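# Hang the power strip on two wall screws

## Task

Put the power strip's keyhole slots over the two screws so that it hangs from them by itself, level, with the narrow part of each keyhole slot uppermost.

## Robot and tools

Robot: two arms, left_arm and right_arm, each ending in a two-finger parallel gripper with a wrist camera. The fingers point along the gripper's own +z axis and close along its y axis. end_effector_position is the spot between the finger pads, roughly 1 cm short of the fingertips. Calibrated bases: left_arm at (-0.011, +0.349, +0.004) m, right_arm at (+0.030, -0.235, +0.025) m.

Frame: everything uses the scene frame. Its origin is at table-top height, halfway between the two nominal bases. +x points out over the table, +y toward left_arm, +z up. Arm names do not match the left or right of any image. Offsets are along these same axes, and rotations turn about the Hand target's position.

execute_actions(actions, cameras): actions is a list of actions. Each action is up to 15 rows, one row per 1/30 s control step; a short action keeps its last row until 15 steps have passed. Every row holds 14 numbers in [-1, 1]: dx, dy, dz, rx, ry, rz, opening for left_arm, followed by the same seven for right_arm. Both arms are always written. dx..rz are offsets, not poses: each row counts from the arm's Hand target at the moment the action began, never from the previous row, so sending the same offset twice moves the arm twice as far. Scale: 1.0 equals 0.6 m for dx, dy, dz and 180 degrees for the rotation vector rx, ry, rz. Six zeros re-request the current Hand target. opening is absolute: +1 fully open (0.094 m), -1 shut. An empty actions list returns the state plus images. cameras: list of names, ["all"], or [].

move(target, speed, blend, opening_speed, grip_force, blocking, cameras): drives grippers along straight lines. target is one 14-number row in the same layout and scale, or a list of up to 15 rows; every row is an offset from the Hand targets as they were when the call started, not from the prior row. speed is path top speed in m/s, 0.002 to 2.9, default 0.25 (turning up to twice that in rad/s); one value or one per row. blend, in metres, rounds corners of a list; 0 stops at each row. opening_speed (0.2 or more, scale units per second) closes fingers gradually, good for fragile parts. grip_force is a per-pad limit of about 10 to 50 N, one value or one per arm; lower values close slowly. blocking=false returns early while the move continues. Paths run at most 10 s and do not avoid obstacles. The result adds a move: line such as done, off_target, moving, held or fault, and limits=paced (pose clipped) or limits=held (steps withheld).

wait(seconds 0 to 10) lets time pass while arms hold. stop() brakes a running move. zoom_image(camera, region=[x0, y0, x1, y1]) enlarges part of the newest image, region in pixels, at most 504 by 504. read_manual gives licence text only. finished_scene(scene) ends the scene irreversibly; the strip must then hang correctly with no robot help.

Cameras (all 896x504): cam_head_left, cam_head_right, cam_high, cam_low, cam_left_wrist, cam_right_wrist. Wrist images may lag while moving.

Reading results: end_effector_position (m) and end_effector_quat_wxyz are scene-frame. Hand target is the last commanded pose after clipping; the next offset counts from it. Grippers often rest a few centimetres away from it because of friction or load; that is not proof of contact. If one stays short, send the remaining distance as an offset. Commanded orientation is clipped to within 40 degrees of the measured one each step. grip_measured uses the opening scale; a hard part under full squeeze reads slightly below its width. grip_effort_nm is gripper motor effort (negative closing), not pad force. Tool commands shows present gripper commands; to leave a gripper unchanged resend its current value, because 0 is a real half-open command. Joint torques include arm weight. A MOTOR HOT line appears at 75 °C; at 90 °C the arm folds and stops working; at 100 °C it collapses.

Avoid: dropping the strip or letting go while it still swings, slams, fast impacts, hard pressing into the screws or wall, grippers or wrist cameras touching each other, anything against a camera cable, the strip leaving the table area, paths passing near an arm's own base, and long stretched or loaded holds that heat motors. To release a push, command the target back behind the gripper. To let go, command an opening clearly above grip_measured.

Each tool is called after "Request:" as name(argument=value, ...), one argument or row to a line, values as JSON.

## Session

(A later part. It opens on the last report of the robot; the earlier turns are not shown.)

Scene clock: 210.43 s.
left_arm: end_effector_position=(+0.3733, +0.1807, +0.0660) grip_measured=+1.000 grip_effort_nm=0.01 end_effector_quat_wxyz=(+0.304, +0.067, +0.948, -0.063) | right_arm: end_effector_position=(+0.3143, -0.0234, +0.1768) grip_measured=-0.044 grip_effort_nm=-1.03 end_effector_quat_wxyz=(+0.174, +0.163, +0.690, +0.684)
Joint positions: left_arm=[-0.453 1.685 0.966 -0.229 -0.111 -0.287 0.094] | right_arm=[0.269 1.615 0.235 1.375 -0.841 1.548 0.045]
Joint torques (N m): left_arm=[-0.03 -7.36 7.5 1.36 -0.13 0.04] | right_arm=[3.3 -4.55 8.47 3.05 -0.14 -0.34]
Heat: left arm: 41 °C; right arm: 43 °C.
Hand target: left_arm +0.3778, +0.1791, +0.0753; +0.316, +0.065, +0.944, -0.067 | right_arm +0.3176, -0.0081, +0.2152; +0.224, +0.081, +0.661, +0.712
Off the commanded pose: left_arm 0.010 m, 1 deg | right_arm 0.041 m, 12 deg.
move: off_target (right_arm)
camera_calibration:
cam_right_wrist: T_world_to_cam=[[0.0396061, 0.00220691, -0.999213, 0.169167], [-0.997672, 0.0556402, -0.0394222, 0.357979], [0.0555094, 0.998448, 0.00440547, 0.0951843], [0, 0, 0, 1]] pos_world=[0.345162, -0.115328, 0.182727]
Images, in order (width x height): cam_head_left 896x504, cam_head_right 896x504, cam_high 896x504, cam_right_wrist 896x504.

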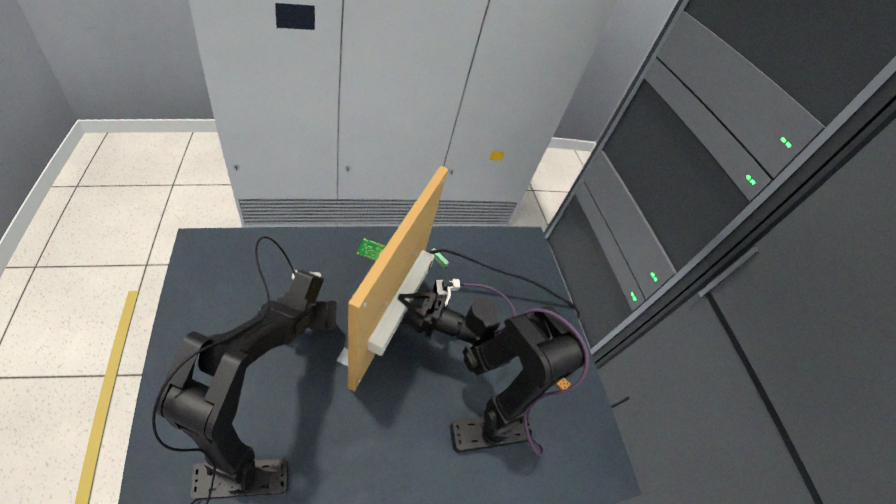

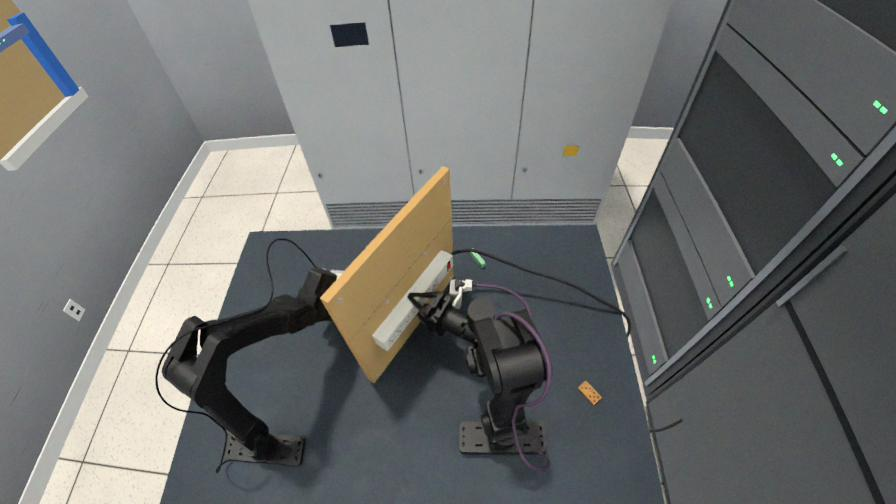

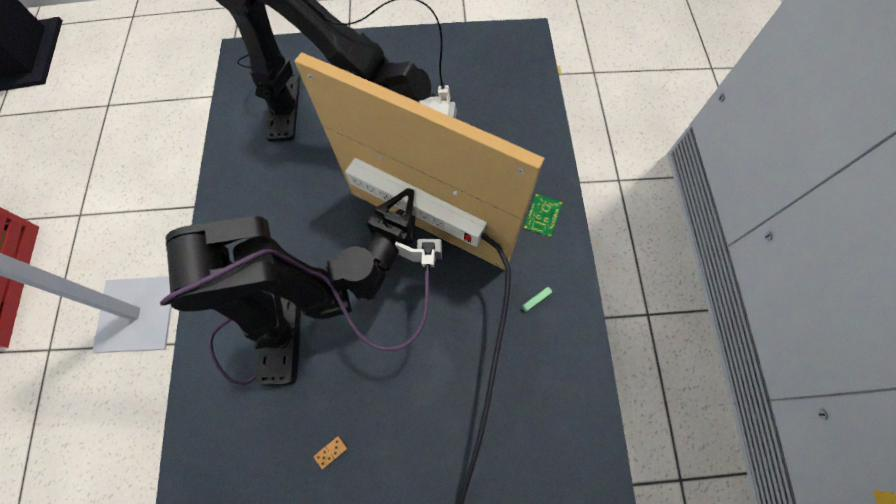

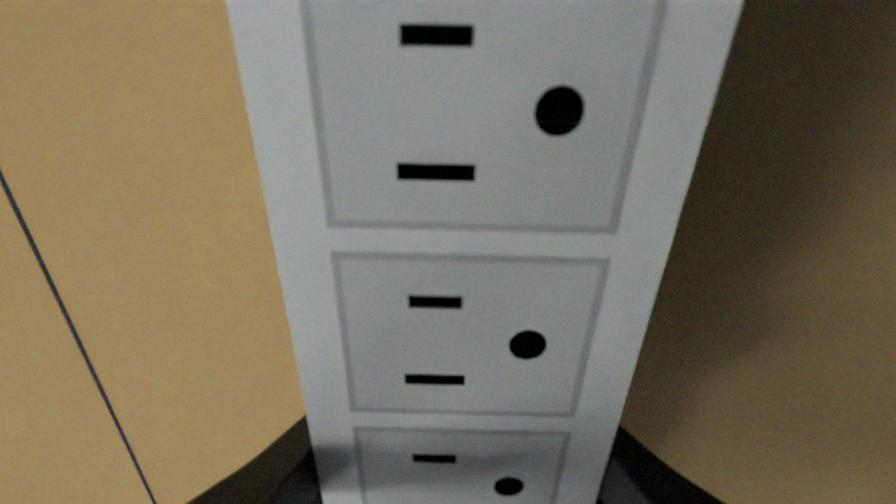

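Request:
move(
  target=[0, 0, 0, 0, 0, 0, 1, -0.0142, -0.0477, 0, 0, 0, 0, -0.4],
  speed=0.08,
  cameras=["cam_high", "cam_right_wrist", "cam_head_right"],
)

Scene clock: 235.93 s.
left_arm: end_effector_position=(+0.3733, +0.1807, +0.0660) grip_measured=+1.000 grip_effort_nm=0.00 end_effector_quat_wxyz=(+0.304, +0.067, +0.948, -0.063) | right_arm: end_effector_position=(+0.3166, -0.0392, +0.1874) grip_measured=-0.045 grip_effort_nm=-1.03 end_effector_quat_wxyz=(+0.186, +0.147, +0.680, +0.694)
Joint positions: left_arm=[-0.453 1.685 0.966 -0.229 -0.111 -0.287 0.094] | right_arm=[0.188 1.615 0.235 1.434 -0.928 1.564 0.045]
Joint torques (N m): left_arm=[-0.02 -7.38 7.5 1.36 -0.13 0.04] | right_arm=[0.02 -6.86 4.4 2.84 -0.36 -0.24]
Motor temperatures (°C): left_arm=[26 32 41 39 28 27 27] | right_arm=[30 28 38 47 26 26 25]
Heat: left arm: 41 °C; right arm: 47 °C.
Hand target: left_arm +0.3778, +0.1791, +0.0753; +0.316, +0.065, +0.944, -0.067 | right_arm +0.3091, -0.0367, +0.2152; +0.224, +0.081, +0.661, +0.712
Off the commanded pose: left_arm 0.010 m, 1 deg | right_arm 0.029 m, 9 deg.
move: off_target (right_arm)
camera_calibration:
cam_right_wrist: T_world_to_cam=[[0.0830033, 0.0200925, -0.996347, 0.166088], [-0.99538, 0.0500823, -0.0819128, 0.368602], [0.0482535, 0.998543, 0.0241567, 0.109354], [0, 0, 0, 1]] pos_world=[0.347837, -0.130993, 0.193033]
Images, in order (width x height): cam_head_right 896x504, cam_high 896x504, cam_right_wrist 896x504.

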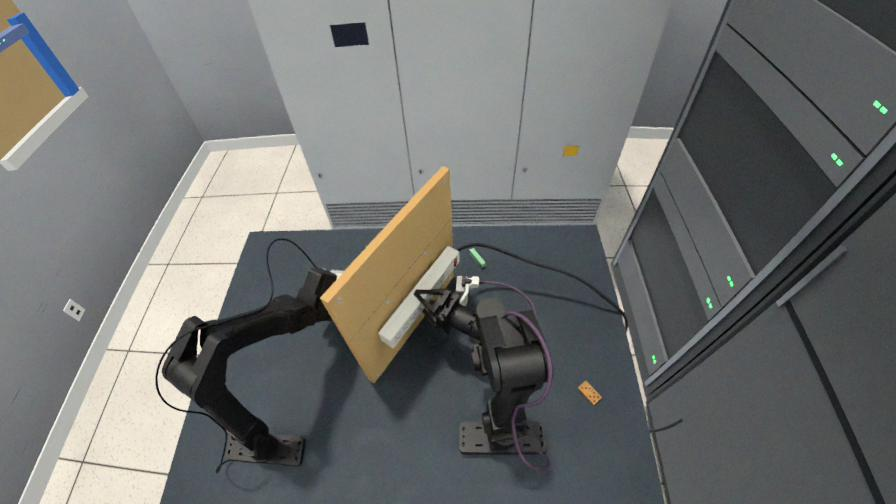

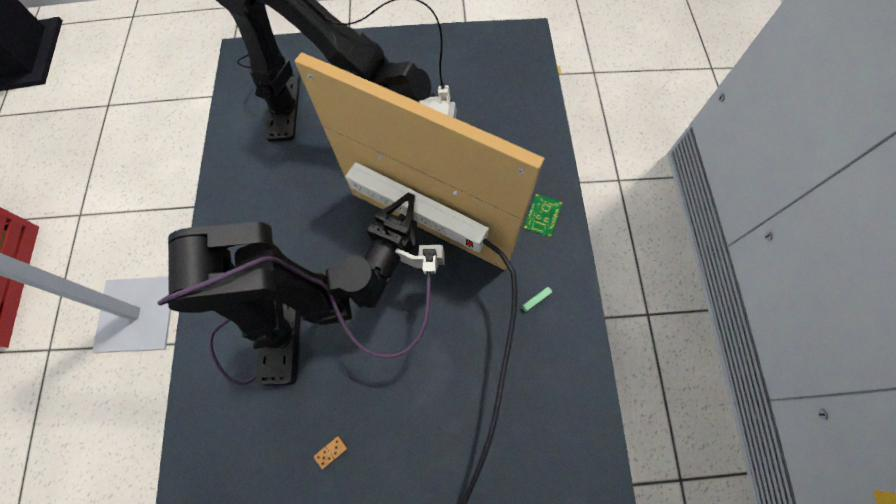

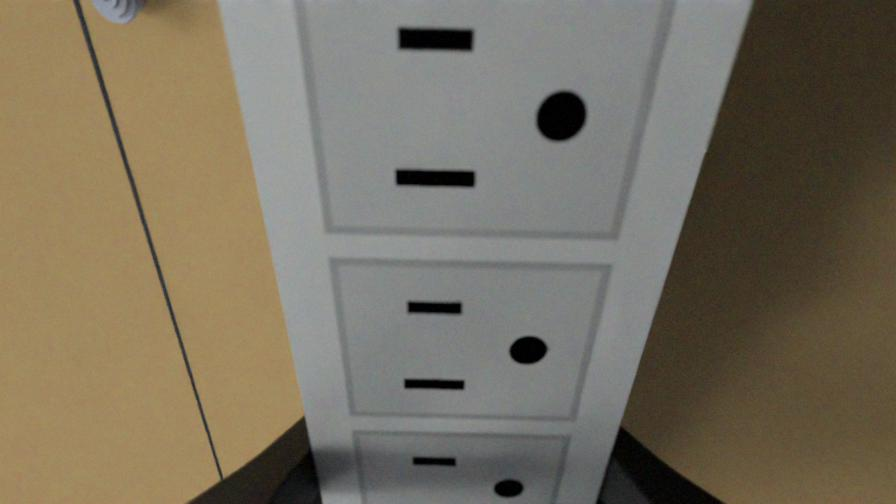

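Request:
zoom_image(
  camera="cam_high",
  region=[330, 130, 430, 230],
)

Request:
zoom_image(
  camera="cam_high",
  region=[420, 160, 520, 260],
)

Request:
zoom_image(
  camera="cam_right_wrist",
  region=[40, 0, 340, 168],
)

Scaled by 5.040 from the camera's 896x504 image, which has a finer 1280x720 frame.

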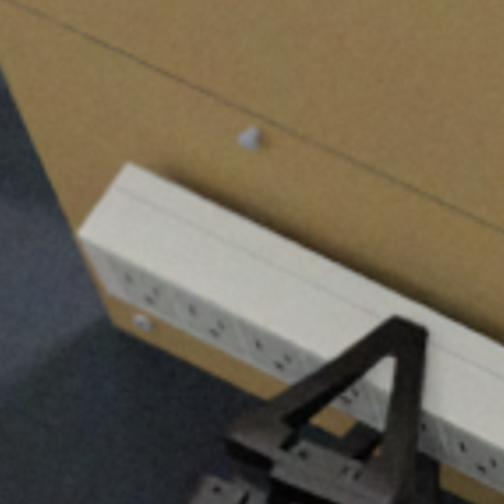

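Scaled by 5.040 from the camera's 896x504 image, which has a finer 1280x720 frame.

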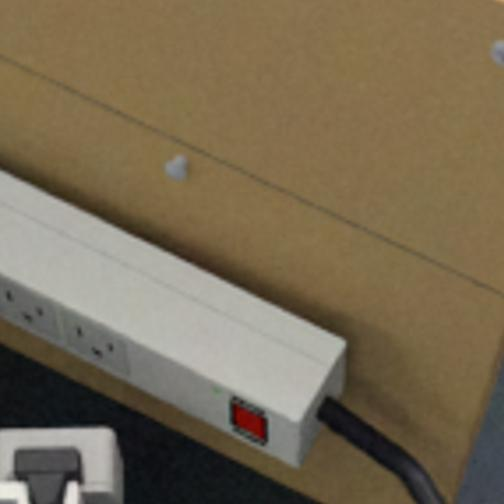

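Scaled by 1.680 from the camera's 896x504 image, which has a finer 1280x720 frame.

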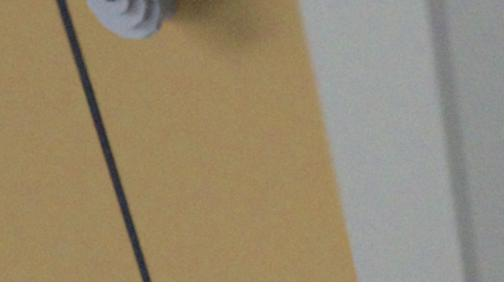

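Request:
move(
  target=[0, 0, 0, 0, 0, 0, 1, -0.0027, 0.0188, 0.0633, -0.0095, 0.0057, 0.0056, -0.4],
  speed=0.08,
  cameras=["cam_high", "cam_right_wrist", "cam_head_right"],
)

Request:
zoom_image(
  camera="cam_high",
  region=[330, 120, 430, 220],
)

Request:
zoom_image(
  camera="cam_high",
  region=[420, 150, 520, 250],
)

Scene clock: 245.80 s.
left_arm: end_effector_position=(+0.3733, +0.1807, +0.0660) grip_measured=+1.000 grip_effort_nm=0.00 end_effector_quat_wxyz=(+0.304, +0.067, +0.948, -0.063) | right_arm: end_effector_position=(+0.3093, -0.0321, +0.2154) grip_measured=-0.045 grip_effort_nm=-1.03 end_effector_quat_wxyz=(+0.166, +0.150, +0.692, +0.686)
Joint positions: left_arm=[-0.453 1.685 0.966 -0.229 -0.111 -0.287 0.094] | right_arm=[0.216 1.353 0.289 1.061 -0.924 1.543 0.045]
Joint torques (N m): left_arm=[-0.02 -7.38 7.5 1.36 -0.13 0.03] | right_arm=[1.5 -7.23 9.05 2.36 -0.22 -0.35]
Heat: left arm: 42 °C; right arm: 45 °C.
Hand target: left_arm +0.3778, +0.1791, +0.0753; +0.316, +0.065, +0.944, -0.067 | right_arm +0.3075, -0.0254, +0.2531; +0.213, +0.078, +0.674, +0.703
Off the commanded pose: left_arm 0.010 m, 1 deg | right_arm 0.038 m, 10 deg.
move: off_target (right_arm)
camera_calibration:
cam_right_wrist: T_world_to_cam=[[0.0460915, 0.00224056, -0.998935, 0.205944], [-0.998623, 0.0251983, -0.0460206, 0.355754], [0.0250684, 0.99968, 0.00339891, 0.113607], [0, 0, 0, 1]] pos_world=[0.342924, -0.122996, 0.22171]
Images, in order (width x height): cam_head_right 896x504, cam_high 896x504, cam_right_wrist 896x504.

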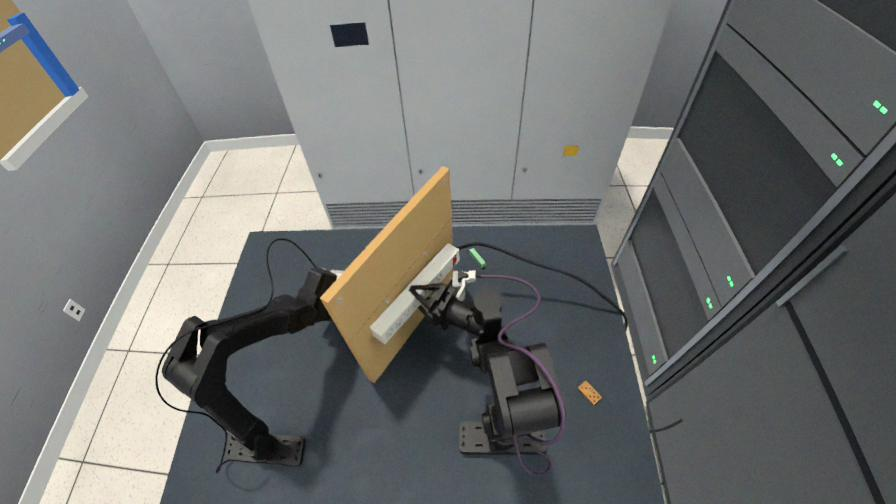

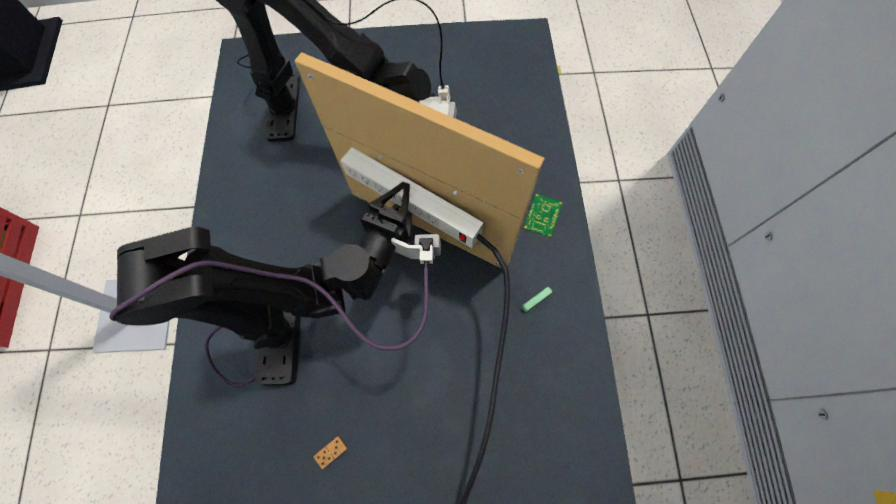

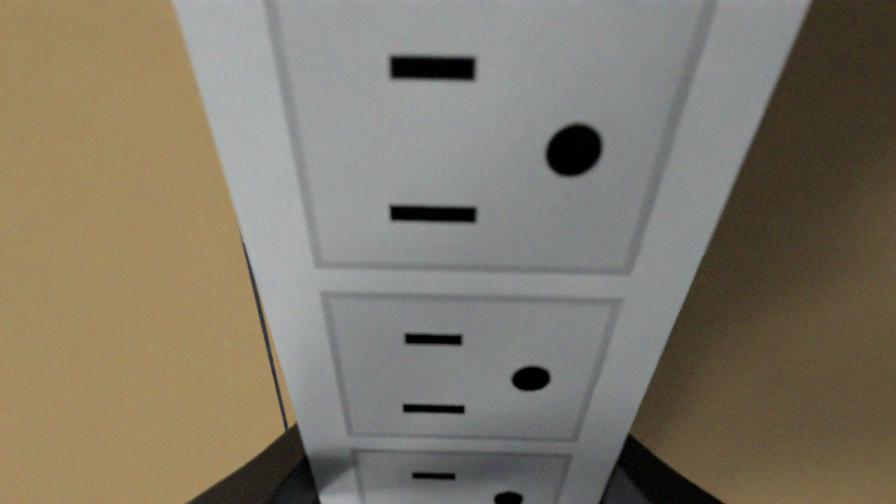

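Scaled by 5.040 from the camera's 896x504 image, which has a finer 1280x720 frame.

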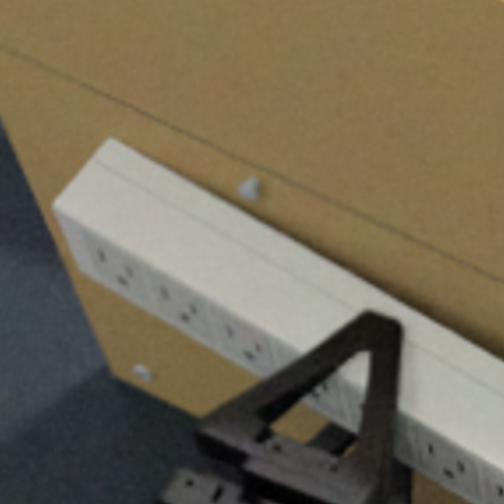

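Scaled by 5.040 from the camera's 896x504 image, which has a finer 1280x720 frame.

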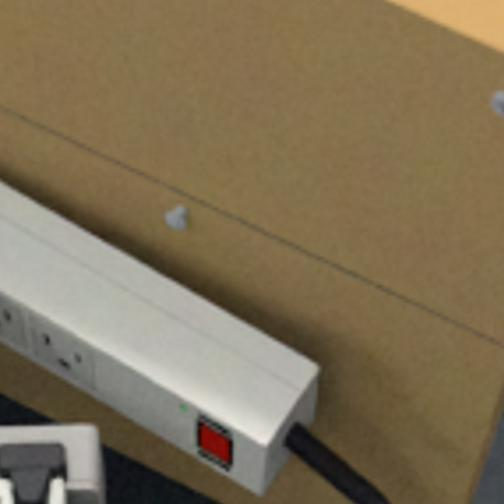

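Request:
move(
  target=[
    [0, 0, 0, 0, 0, 0, 1, -0.0625, -0.106, -0.0217, 0, 0, 0, -0.4],
    [0, 0, 0, 0, 0, 0, 1, -0.0692, -0.1543, -0.2302, -0.4447, 0.2823, -0.0757, -0.4],
  ],
  speed=[0.12, 0.22],
  blend=[0.03, 0],
  cameras=["cam_high", "cam_right_wrist", "cam_head_right"],
)

Scene clock: 262.60 s.
left_arm: end_effector_position=(+0.3733, +0.1807, +0.0660) grip_measured=+1.000 grip_effort_nm=0.00 end_effector_quat_wxyz=(+0.304, +0.067, +0.948, -0.063) | right_arm: end_effector_position=(+0.2558, -0.1205, +0.1059) grip_measured=-0.045 grip_effort_nm=-1.03 end_effector_quat_wxyz=(-0.020, +0.278, +0.960, -0.001)
Joint positions: left_arm=[-0.453 1.685 0.966 -0.229 -0.111 -0.287 0.094] | right_arm=[0.468 1.548 1.104 -1.157 -0.026 1.012 0.045]
Joint torques (N m): left_arm=[-0.03 -7.38 7.51 1.36 -0.13 0.03] | right_arm=[0.81 -6 8.96 0.46 0.21 -0.07]
Heat: left arm: 42 °C; right arm: 43 °C.
Hand target: left_arm +0.3778, +0.1791, +0.0753; +0.316, +0.065, +0.944, -0.067 | right_arm +0.2659, -0.1180, +0.1150; +0.000, +0.268, +0.963, +0.001
Off the commanded pose: left_arm 0.010 m, 1 deg | right_arm 0.014 m, 3 deg.
move: off_target (right_arm)
camera_calibration:
cam_right_wrist: T_world_to_cam=[[-0.52199, -0.852857, -0.0127065, 0.0370364], [-0.765957, 0.462145, 0.446913, 0.240365], [-0.375281, 0.243017, -0.894487, 0.310013], [0, 0, 0, 1]] pos_world=[0.319784, -0.154835, 0.170351]
Images, in order (width x height): cam_head_right 896x504, cam_high 896x504, cam_right_wrist 896x504.

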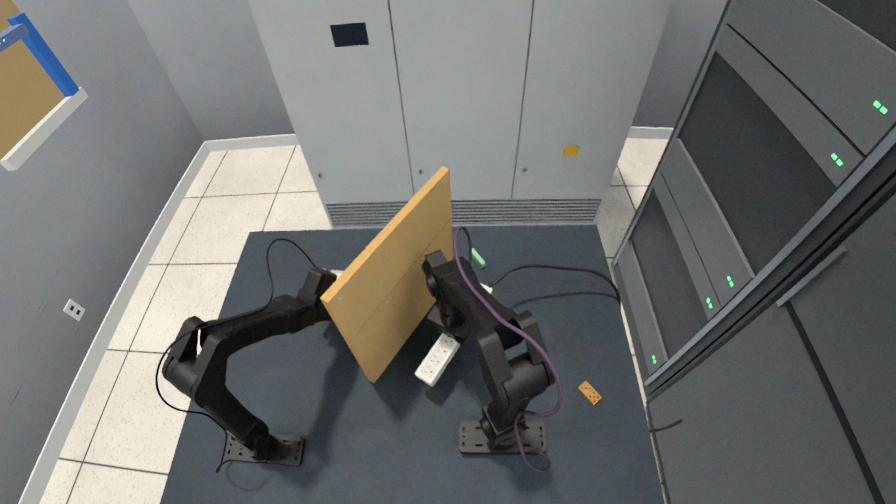

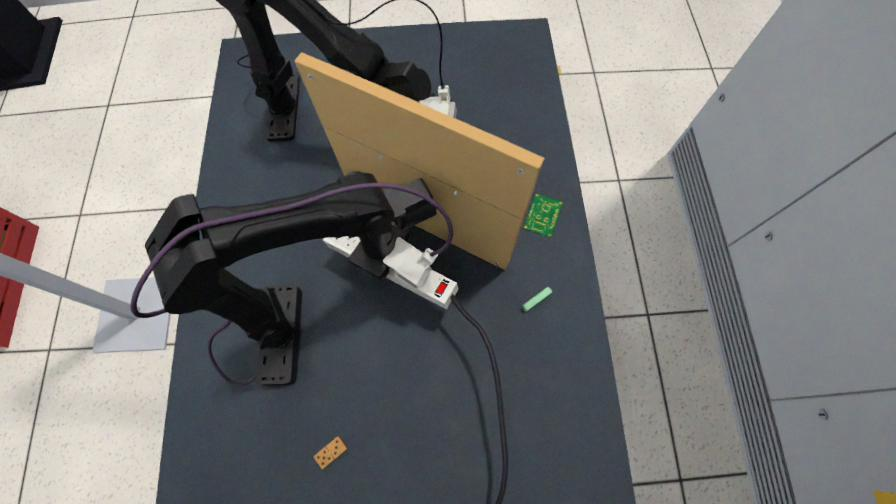

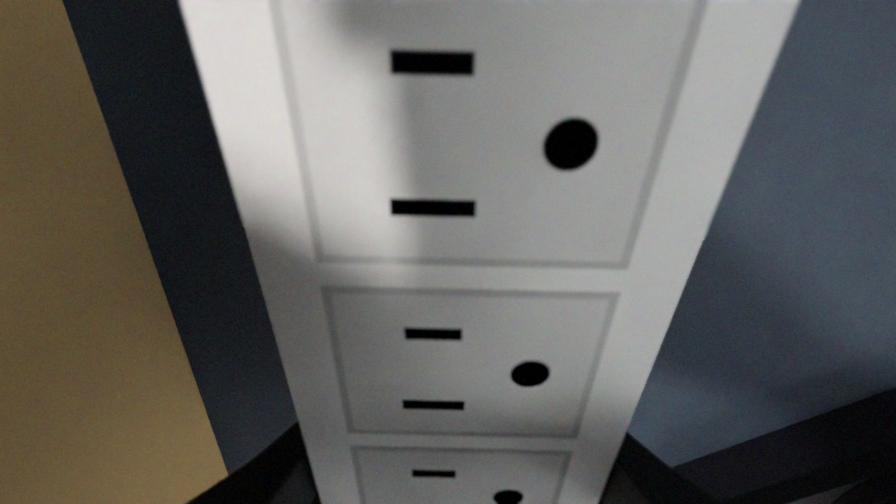

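Request:
move(
  target=[
    [0, 0, 0, 0, 0, 0, 1, 0, 0, -0.1083, -0.0029, -0.0124, 0, -0.4],
    [0, 0, 0, 0, 0, 0, 1, 0, 0, -0.175, -0.0029, -0.0124, 0, -0.4],
  ],
  speed=[0.12, 0.04],
  blend=[0.005, 0],
  grip_force=[50, 22],
  cameras=["cam_high", "cam_right_wrist"],
)

Scene clock: 266.50 s.
left_arm: end_effector_position=(+0.3733, +0.1807, +0.0660) grip_measured=+1.000 grip_effort_nm=0.00 end_effector_quat_wxyz=(+0.304, +0.067, +0.948, -0.063) | right_arm: end_effector_position=(+0.2590, -0.1199, +0.0183) grip_measured=-0.034 grip_effort_nm=-0.52 end_effector_quat_wxyz=(+0.002, +0.281, +0.960, +0.001)
Joint positions: left_arm=[-0.453 1.685 0.966 -0.229 -0.111 -0.287 0.094] | right_arm=[0.484 1.662 0.845 -0.75 0.002 1.034 0.045]
Joint torques (N m): left_arm=[-0.03 -7.38 7.49 1.36 -0.13 0.03] | right_arm=[1.1 -4.71 3.69 1.18 0.16 -0.13]
Motor temperatures (°C): left_arm=[26 32 42 39 28 27 27] | right_arm=[29 29 39 42 26 26 25]
Heat: left arm: 42 °C; right arm: 42 °C.
Hand target: left_arm +0.3778, +0.1791, +0.0753; +0.316, +0.065, +0.944, -0.067 | right_arm +0.2660, -0.1180, +0.0100; +0.020, +0.268, +0.963, +0.001
Off the commanded pose: left_arm 0.010 m, 1 deg | right_arm 0.011 m, 3 deg.
grip_force (N): 50, 22
move: off_target (right_arm)
camera_calibration:
cam_right_wrist: T_world_to_cam=[[-0.5257, -0.850251, -0.0267111, 0.0395934], [-0.78177, 0.470503, 0.409223, 0.287631], [-0.335375, 0.23601, -0.912043, 0.221859], [0, 0, 0, 1]] pos_world=[0.320081, -0.154028, 0.0856971]
Images, in order (width x height): cam_high 896x504, cam_right_wrist 896x504.

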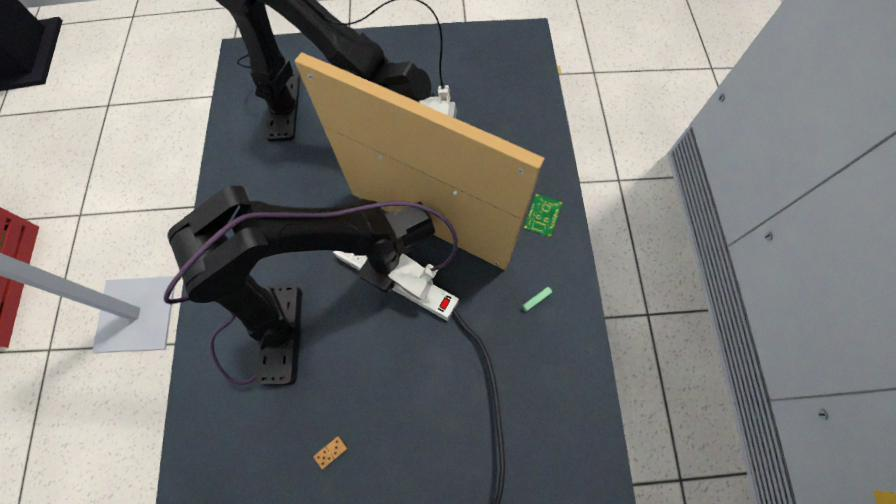

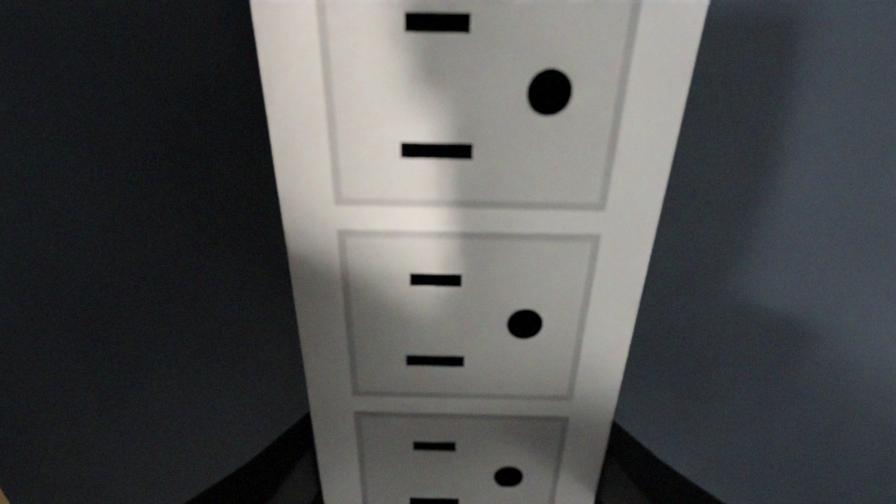

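Request:
move(
  target=[
    [0, 0, 0, 0, 0, 0, 1, -0.0083, -0.0058, 0.0133, 0, 0, 0, -0.4],
    [0, 0, 0, 0, 0, 0, 1, -0.0083, -0.0058, 0.0133, 0, 0, 0, 1],
    [0, 0, 0, 0, 0, 0, 1, 0.0688, -0.0553, 0.0100, 0.0028, 0.0124, -0.0083, 1],
  ],
  speed=[0.06, 0.06, 0.08],
  opening_speed=1.2,
  grip_force=[50, 50],
  cameras=["cam_high", "cam_right_wrist"],
)

Scene clock: 274.30 s.
left_arm: end_effector_position=(+0.3733, +0.1807, +0.0660) grip_measured=+1.000 grip_effort_nm=0.00 end_effector_quat_wxyz=(+0.304, +0.067, +0.948, -0.063) | right_arm: end_effector_position=(+0.3021, -0.1526, +0.0144) grip_measured=+0.998 grip_effort_nm=0.09 end_effector_quat_wxyz=(+0.001, +0.283, +0.959, -0.001)
Joint positions: left_arm=[-0.453 1.685 0.966 -0.229 -0.111 -0.287 0.094] | right_arm=[0.313 1.772 0.957 -0.756 0.003 0.867 0.094]
Joint torques (N m): left_arm=[-0.03 -7.36 7.5 1.36 -0.13 0.03] | right_arm=[-0.29 -6.26 6.98 0.47 -0.1 -0.05]
Heat: left arm: 42 °C; right arm: 40 °C.
Hand target: left_arm +0.3778, +0.1791, +0.0753; +0.316, +0.065, +0.944, -0.067 | right_arm +0.3072, -0.1512, +0.0160; +0.000, +0.281, +0.960, +0.000
Off the commanded pose: left_arm 0.010 m, 1 deg | right_arm 0.006 m, 0 deg.
move: done
camera_calibration:
cam_right_wrist: T_world_to_cam=[[-0.529007, -0.848326, -0.0222676, 0.0356043], [-0.778684, 0.474813, 0.410127, 0.33801], [-0.337348, 0.234299, -0.911757, 0.240876], [0, 0, 0, 1]] pos_world=[0.363297, -0.186725, 0.0817864]
Images, in order (width x height): cam_high 896x504, cam_right_wrist 896x504.

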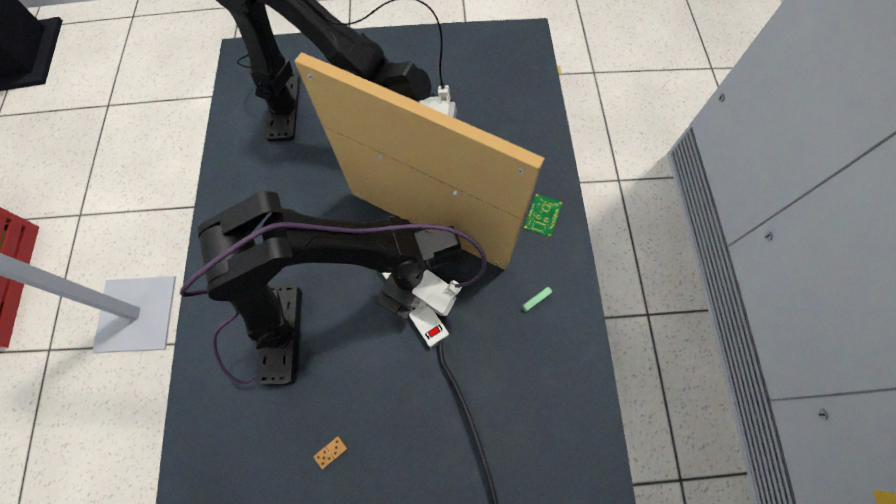

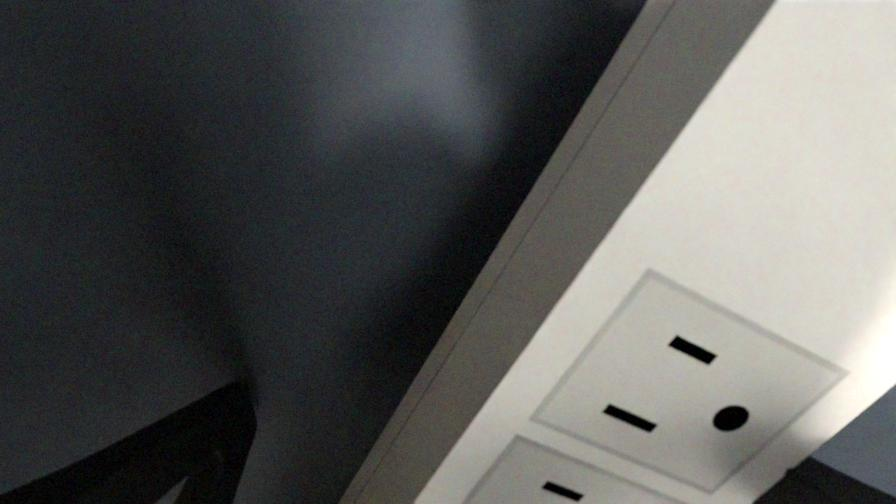

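Request:
move(
  target=[
    [0, 0, 0, 0, 0, 0, 1, 0, 0, 0.0767, 0, 0, 0, 1],
    [0, 0, 0, 0, 0, 0, 1, 0.0105, -0.0755, 0.0767, 0, 0, -0.145, 1],
  ],
  speed=[0.1, 0.25],
  blend=[0.01, 0],
  cameras=["cam_high", "cam_right_wrist", "cam_head_right"],
)

Scene clock: 287.20 s.
left_arm: end_effector_position=(+0.3733, +0.1807, +0.0660) grip_measured=+1.000 grip_effort_nm=0.00 end_effector_quat_wxyz=(+0.304, +0.067, +0.948, -0.063) | right_arm: end_effector_position=(+0.3118, -0.1964, +0.0512) grip_measured=+0.998 grip_effort_nm=0.09 end_effector_quat_wxyz=(-0.009, +0.486, +0.874, -0.007)
Joint positions: left_arm=[-0.453 1.685 0.966 -0.229 -0.111 -0.287 0.094] | right_arm=[0.154 1.723 1.063 -0.934 0.001 1.15 0.094]
Joint torques (N m): left_arm=[-0.03 -7.38 7.51 1.35 -0.12 0.03] | right_arm=[-0.08 -10.06 6.02 0.29 -0.07 0.09]
Heat: left arm: 42 °C; right arm: 38 °C.
Hand target: left_arm +0.3778, +0.1791, +0.0753; +0.316, +0.065, +0.944, -0.067 | right_arm +0.3136, -0.1965, +0.0620; +0.000, +0.491, +0.871, +0.000
Off the commanded pose: left_arm 0.010 m, 1 deg | right_arm 0.011 m, 1 deg.
move: off_target (right_arm)
camera_calibration:
cam_right_wrist: T_world_to_cam=[[-0.841421, -0.540372, -0.00293141, 0.161261], [-0.491271, 0.762683, 0.420675, 0.317567], [-0.225085, 0.355405, -0.907207, 0.276427], [0, 0, 0, 1]] pos_world=[0.353919, -0.253305, 0.117656]
Images, in order (width x height): cam_head_right 896x504, cam_high 896x504, cam_right_wrist 896x504.

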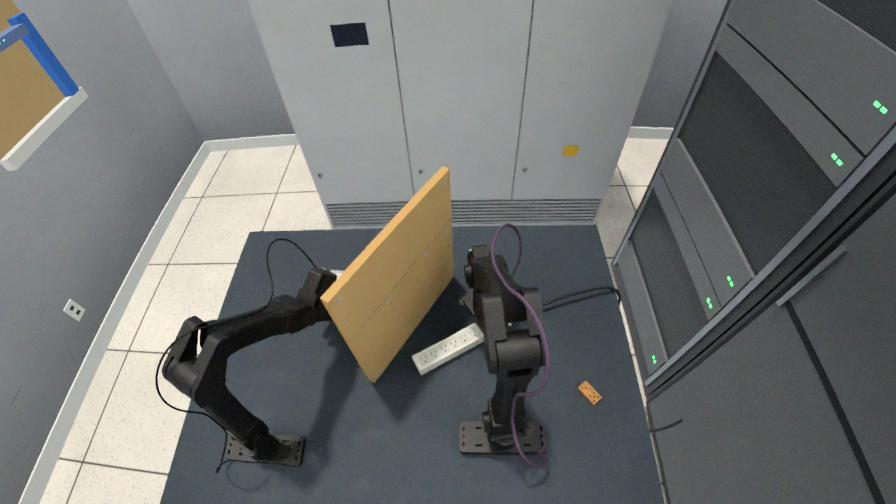

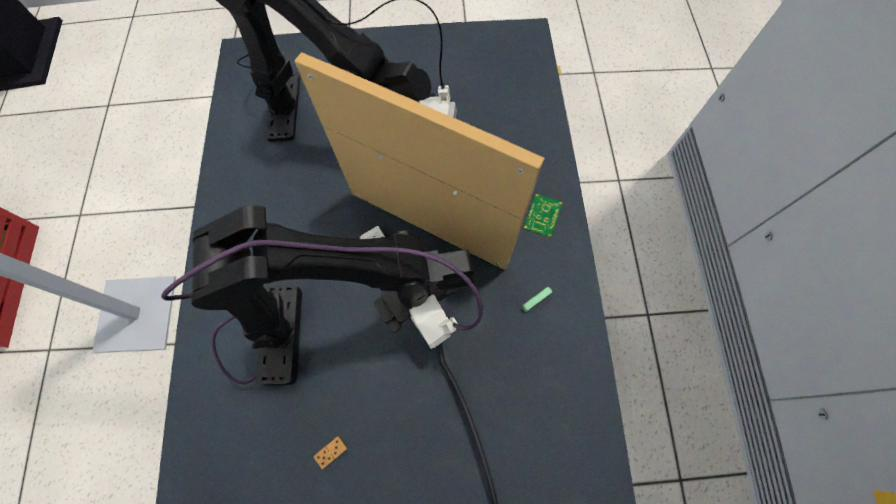

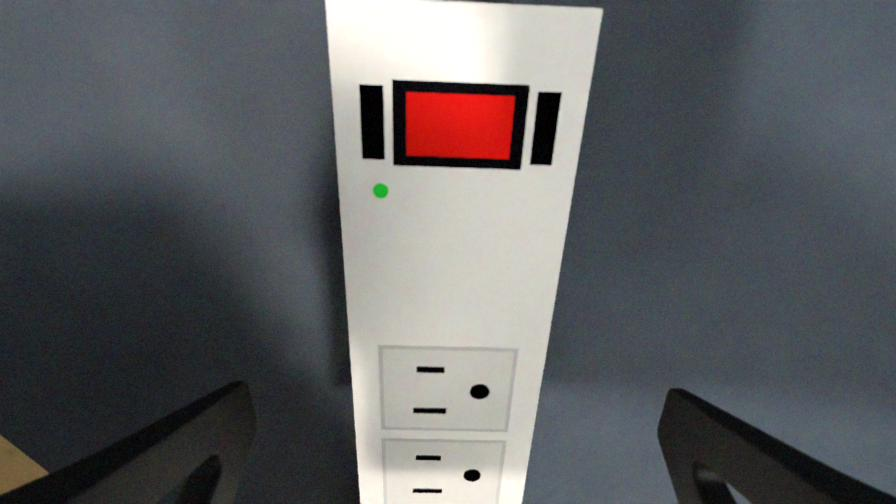

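Request:
move(
  target=[
    [0, 0, 0, 0, 0, 0, 1, -0.001, 0.0092, -0.0758, 0, 0, -0.0044, 1],
    [0, 0, 0, 0, 0, 0, 1, -0.001, 0.0092, -0.0758, 0, 0, -0.0044, -0.4],
  ],
  speed=[0.08, 0.05],
  opening_speed=1.2,
  grip_force=[50, 50],
  cameras=["cam_right_wrist"],
)

Scene clock: 296.80 s.
left_arm: end_effector_position=(+0.3733, +0.1807, +0.0660) grip_measured=+1.000 grip_effort_nm=0.00 end_effector_quat_wxyz=(+0.304, +0.067, +0.948, -0.063) | right_arm: end_effector_position=(+0.3139, -0.1926, +0.0214) grip_measured=-0.046 grip_effort_nm=-1.03 end_effector_quat_wxyz=(+0.002, +0.496, +0.868, +0.001)
Joint positions: left_arm=[-0.453 1.685 0.966 -0.229 -0.111 -0.287 0.094] | right_arm=[0.166 1.763 0.978 -0.781 0.001 1.185 0.045]
Joint torques (N m): left_arm=[-0.02 -7.38 7.5 1.36 -0.13 0.03] | right_arm=[0.53 -6.54 4.23 0.7 0 0.11]
Motor temperatures (°C): left_arm=[26 32 42 39 27 27 27] | right_arm=[29 29 37 37 26 25 24]
Heat: left arm: 42 °C; right arm: 37 °C.
Hand target: left_arm +0.3778, +0.1791, +0.0753; +0.316, +0.065, +0.944, -0.067 | right_arm +0.3129, -0.1909, +0.0165; +0.000, +0.496, +0.868, +0.000
Off the commanded pose: left_arm 0.010 m, 1 deg | right_arm 0.005 m, 0 deg.
move: done
camera_calibration:
cam_right_wrist: T_world_to_cam=[[-0.853165, -0.52087, -0.0283536, 0.173036], [-0.4851, 0.772242, 0.410268, 0.328344], [-0.191801, 0.363781, -0.911524, 0.239717], [0, 0, 0, 1]] pos_world=[0.352886, -0.250636, 0.0887046]
Images, in order (width x height): cam_right_wrist 896x504.

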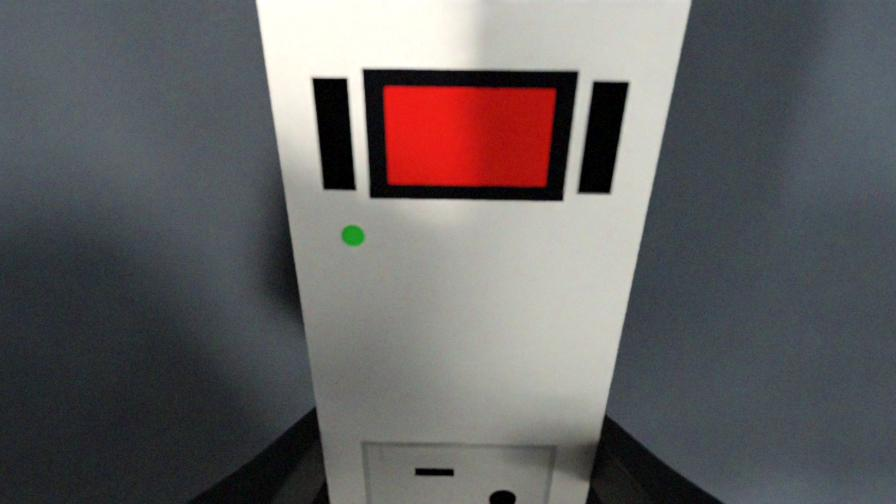

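Request:
move(
  target=[
    [0, 0, 0, 0, 0, 0, 1, 0, 0, 0.15, 0, 0, 0, -0.4],
    [0, 0, 0, 0, 0, 0, 1, 0.0450, 0.1663, 0.4958, 0.3548, -0.3583, 0.1236, -0.4],
  ],
  speed=[0.1, 0.16],
  blend=[0.02, 0],
  cameras=["cam_high", "cam_right_wrist", "cam_head_right", "cam_head_left"],
)

Scene clock: 306.37 s.
left_arm: end_effector_position=(+0.3733, +0.1807, +0.0660) grip_measured=+1.000 grip_effort_nm=0.00 end_effector_quat_wxyz=(+0.304, +0.067, +0.948, -0.063) | right_arm: end_effector_position=(+0.3491, -0.1022, +0.2961) grip_measured=-0.046 grip_effort_nm=-1.03 end_effector_quat_wxyz=(+0.176, +0.250, +0.683, +0.664)
Joint positions: left_arm=[-0.453 1.685 0.966 -0.229 -0.111 -0.287 0.094] | right_arm=[-0.051 1.111 0.606 0.395 -1.029 1.568 0.045]
Joint torques (N m): left_arm=[-0.03 -7.36 7.5 1.36 -0.13 0.04] | right_arm=[1.68 -3.4 7.06 2.64 -0.61 -0.09]
Heat: left arm: 42 °C; right arm: 38 °C.
Hand target: left_arm +0.3778, +0.1791, +0.0753; +0.316, +0.065, +0.944, -0.067 | right_arm +0.3399, -0.0911, +0.3140; +0.189, +0.190, +0.681, +0.681
Off the commanded pose: left_arm 0.010 m, 1 deg | right_arm 0.023 m, 7 deg.
move: off_target (right_arm)
camera_calibration:
cam_right_wrist: T_world_to_cam=[[-0.0808656, 0.0169352, -0.996581, 0.329878], [-0.978941, 0.186684, 0.0826066, 0.372527], [0.187444, 0.982274, 0.00148223, 0.124459], [0, 0, 0, 1]] pos_world=[0.368029, -0.197384, 0.297793]
Images, in order (width x height): cam_head_left 896x504, cam_head_right 896x504, cam_high 896x504, cam_right_wrist 896x504.

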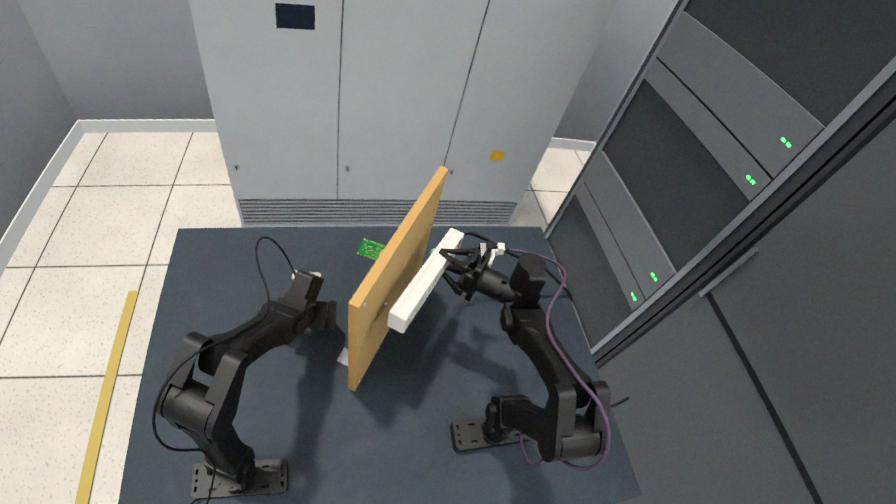

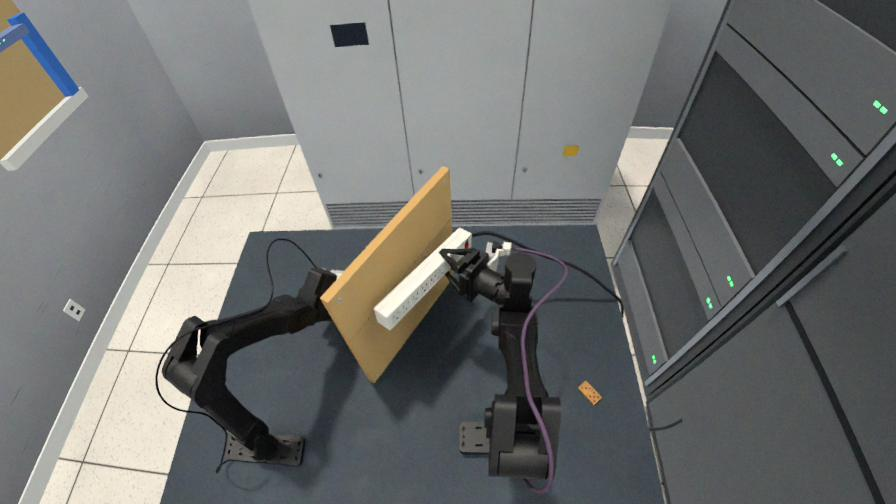

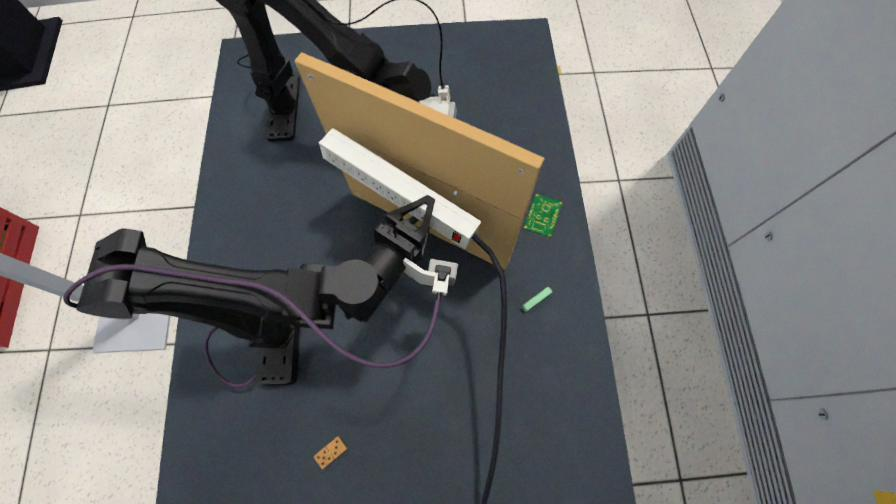

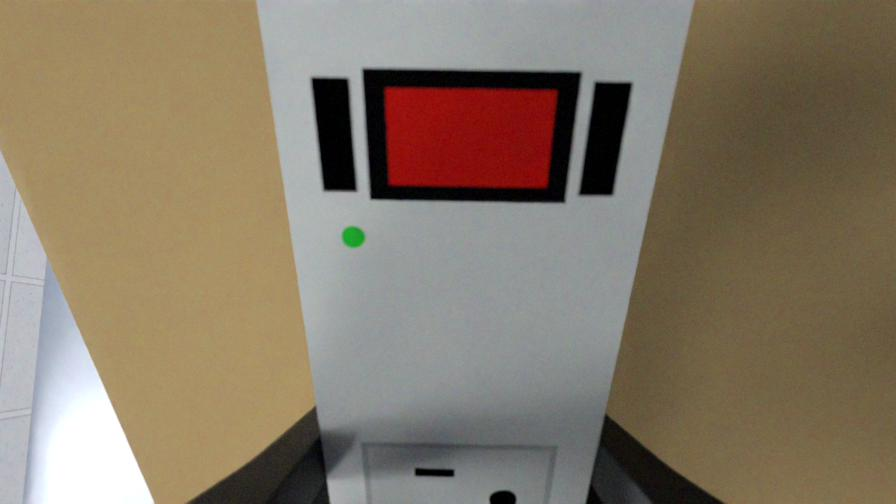

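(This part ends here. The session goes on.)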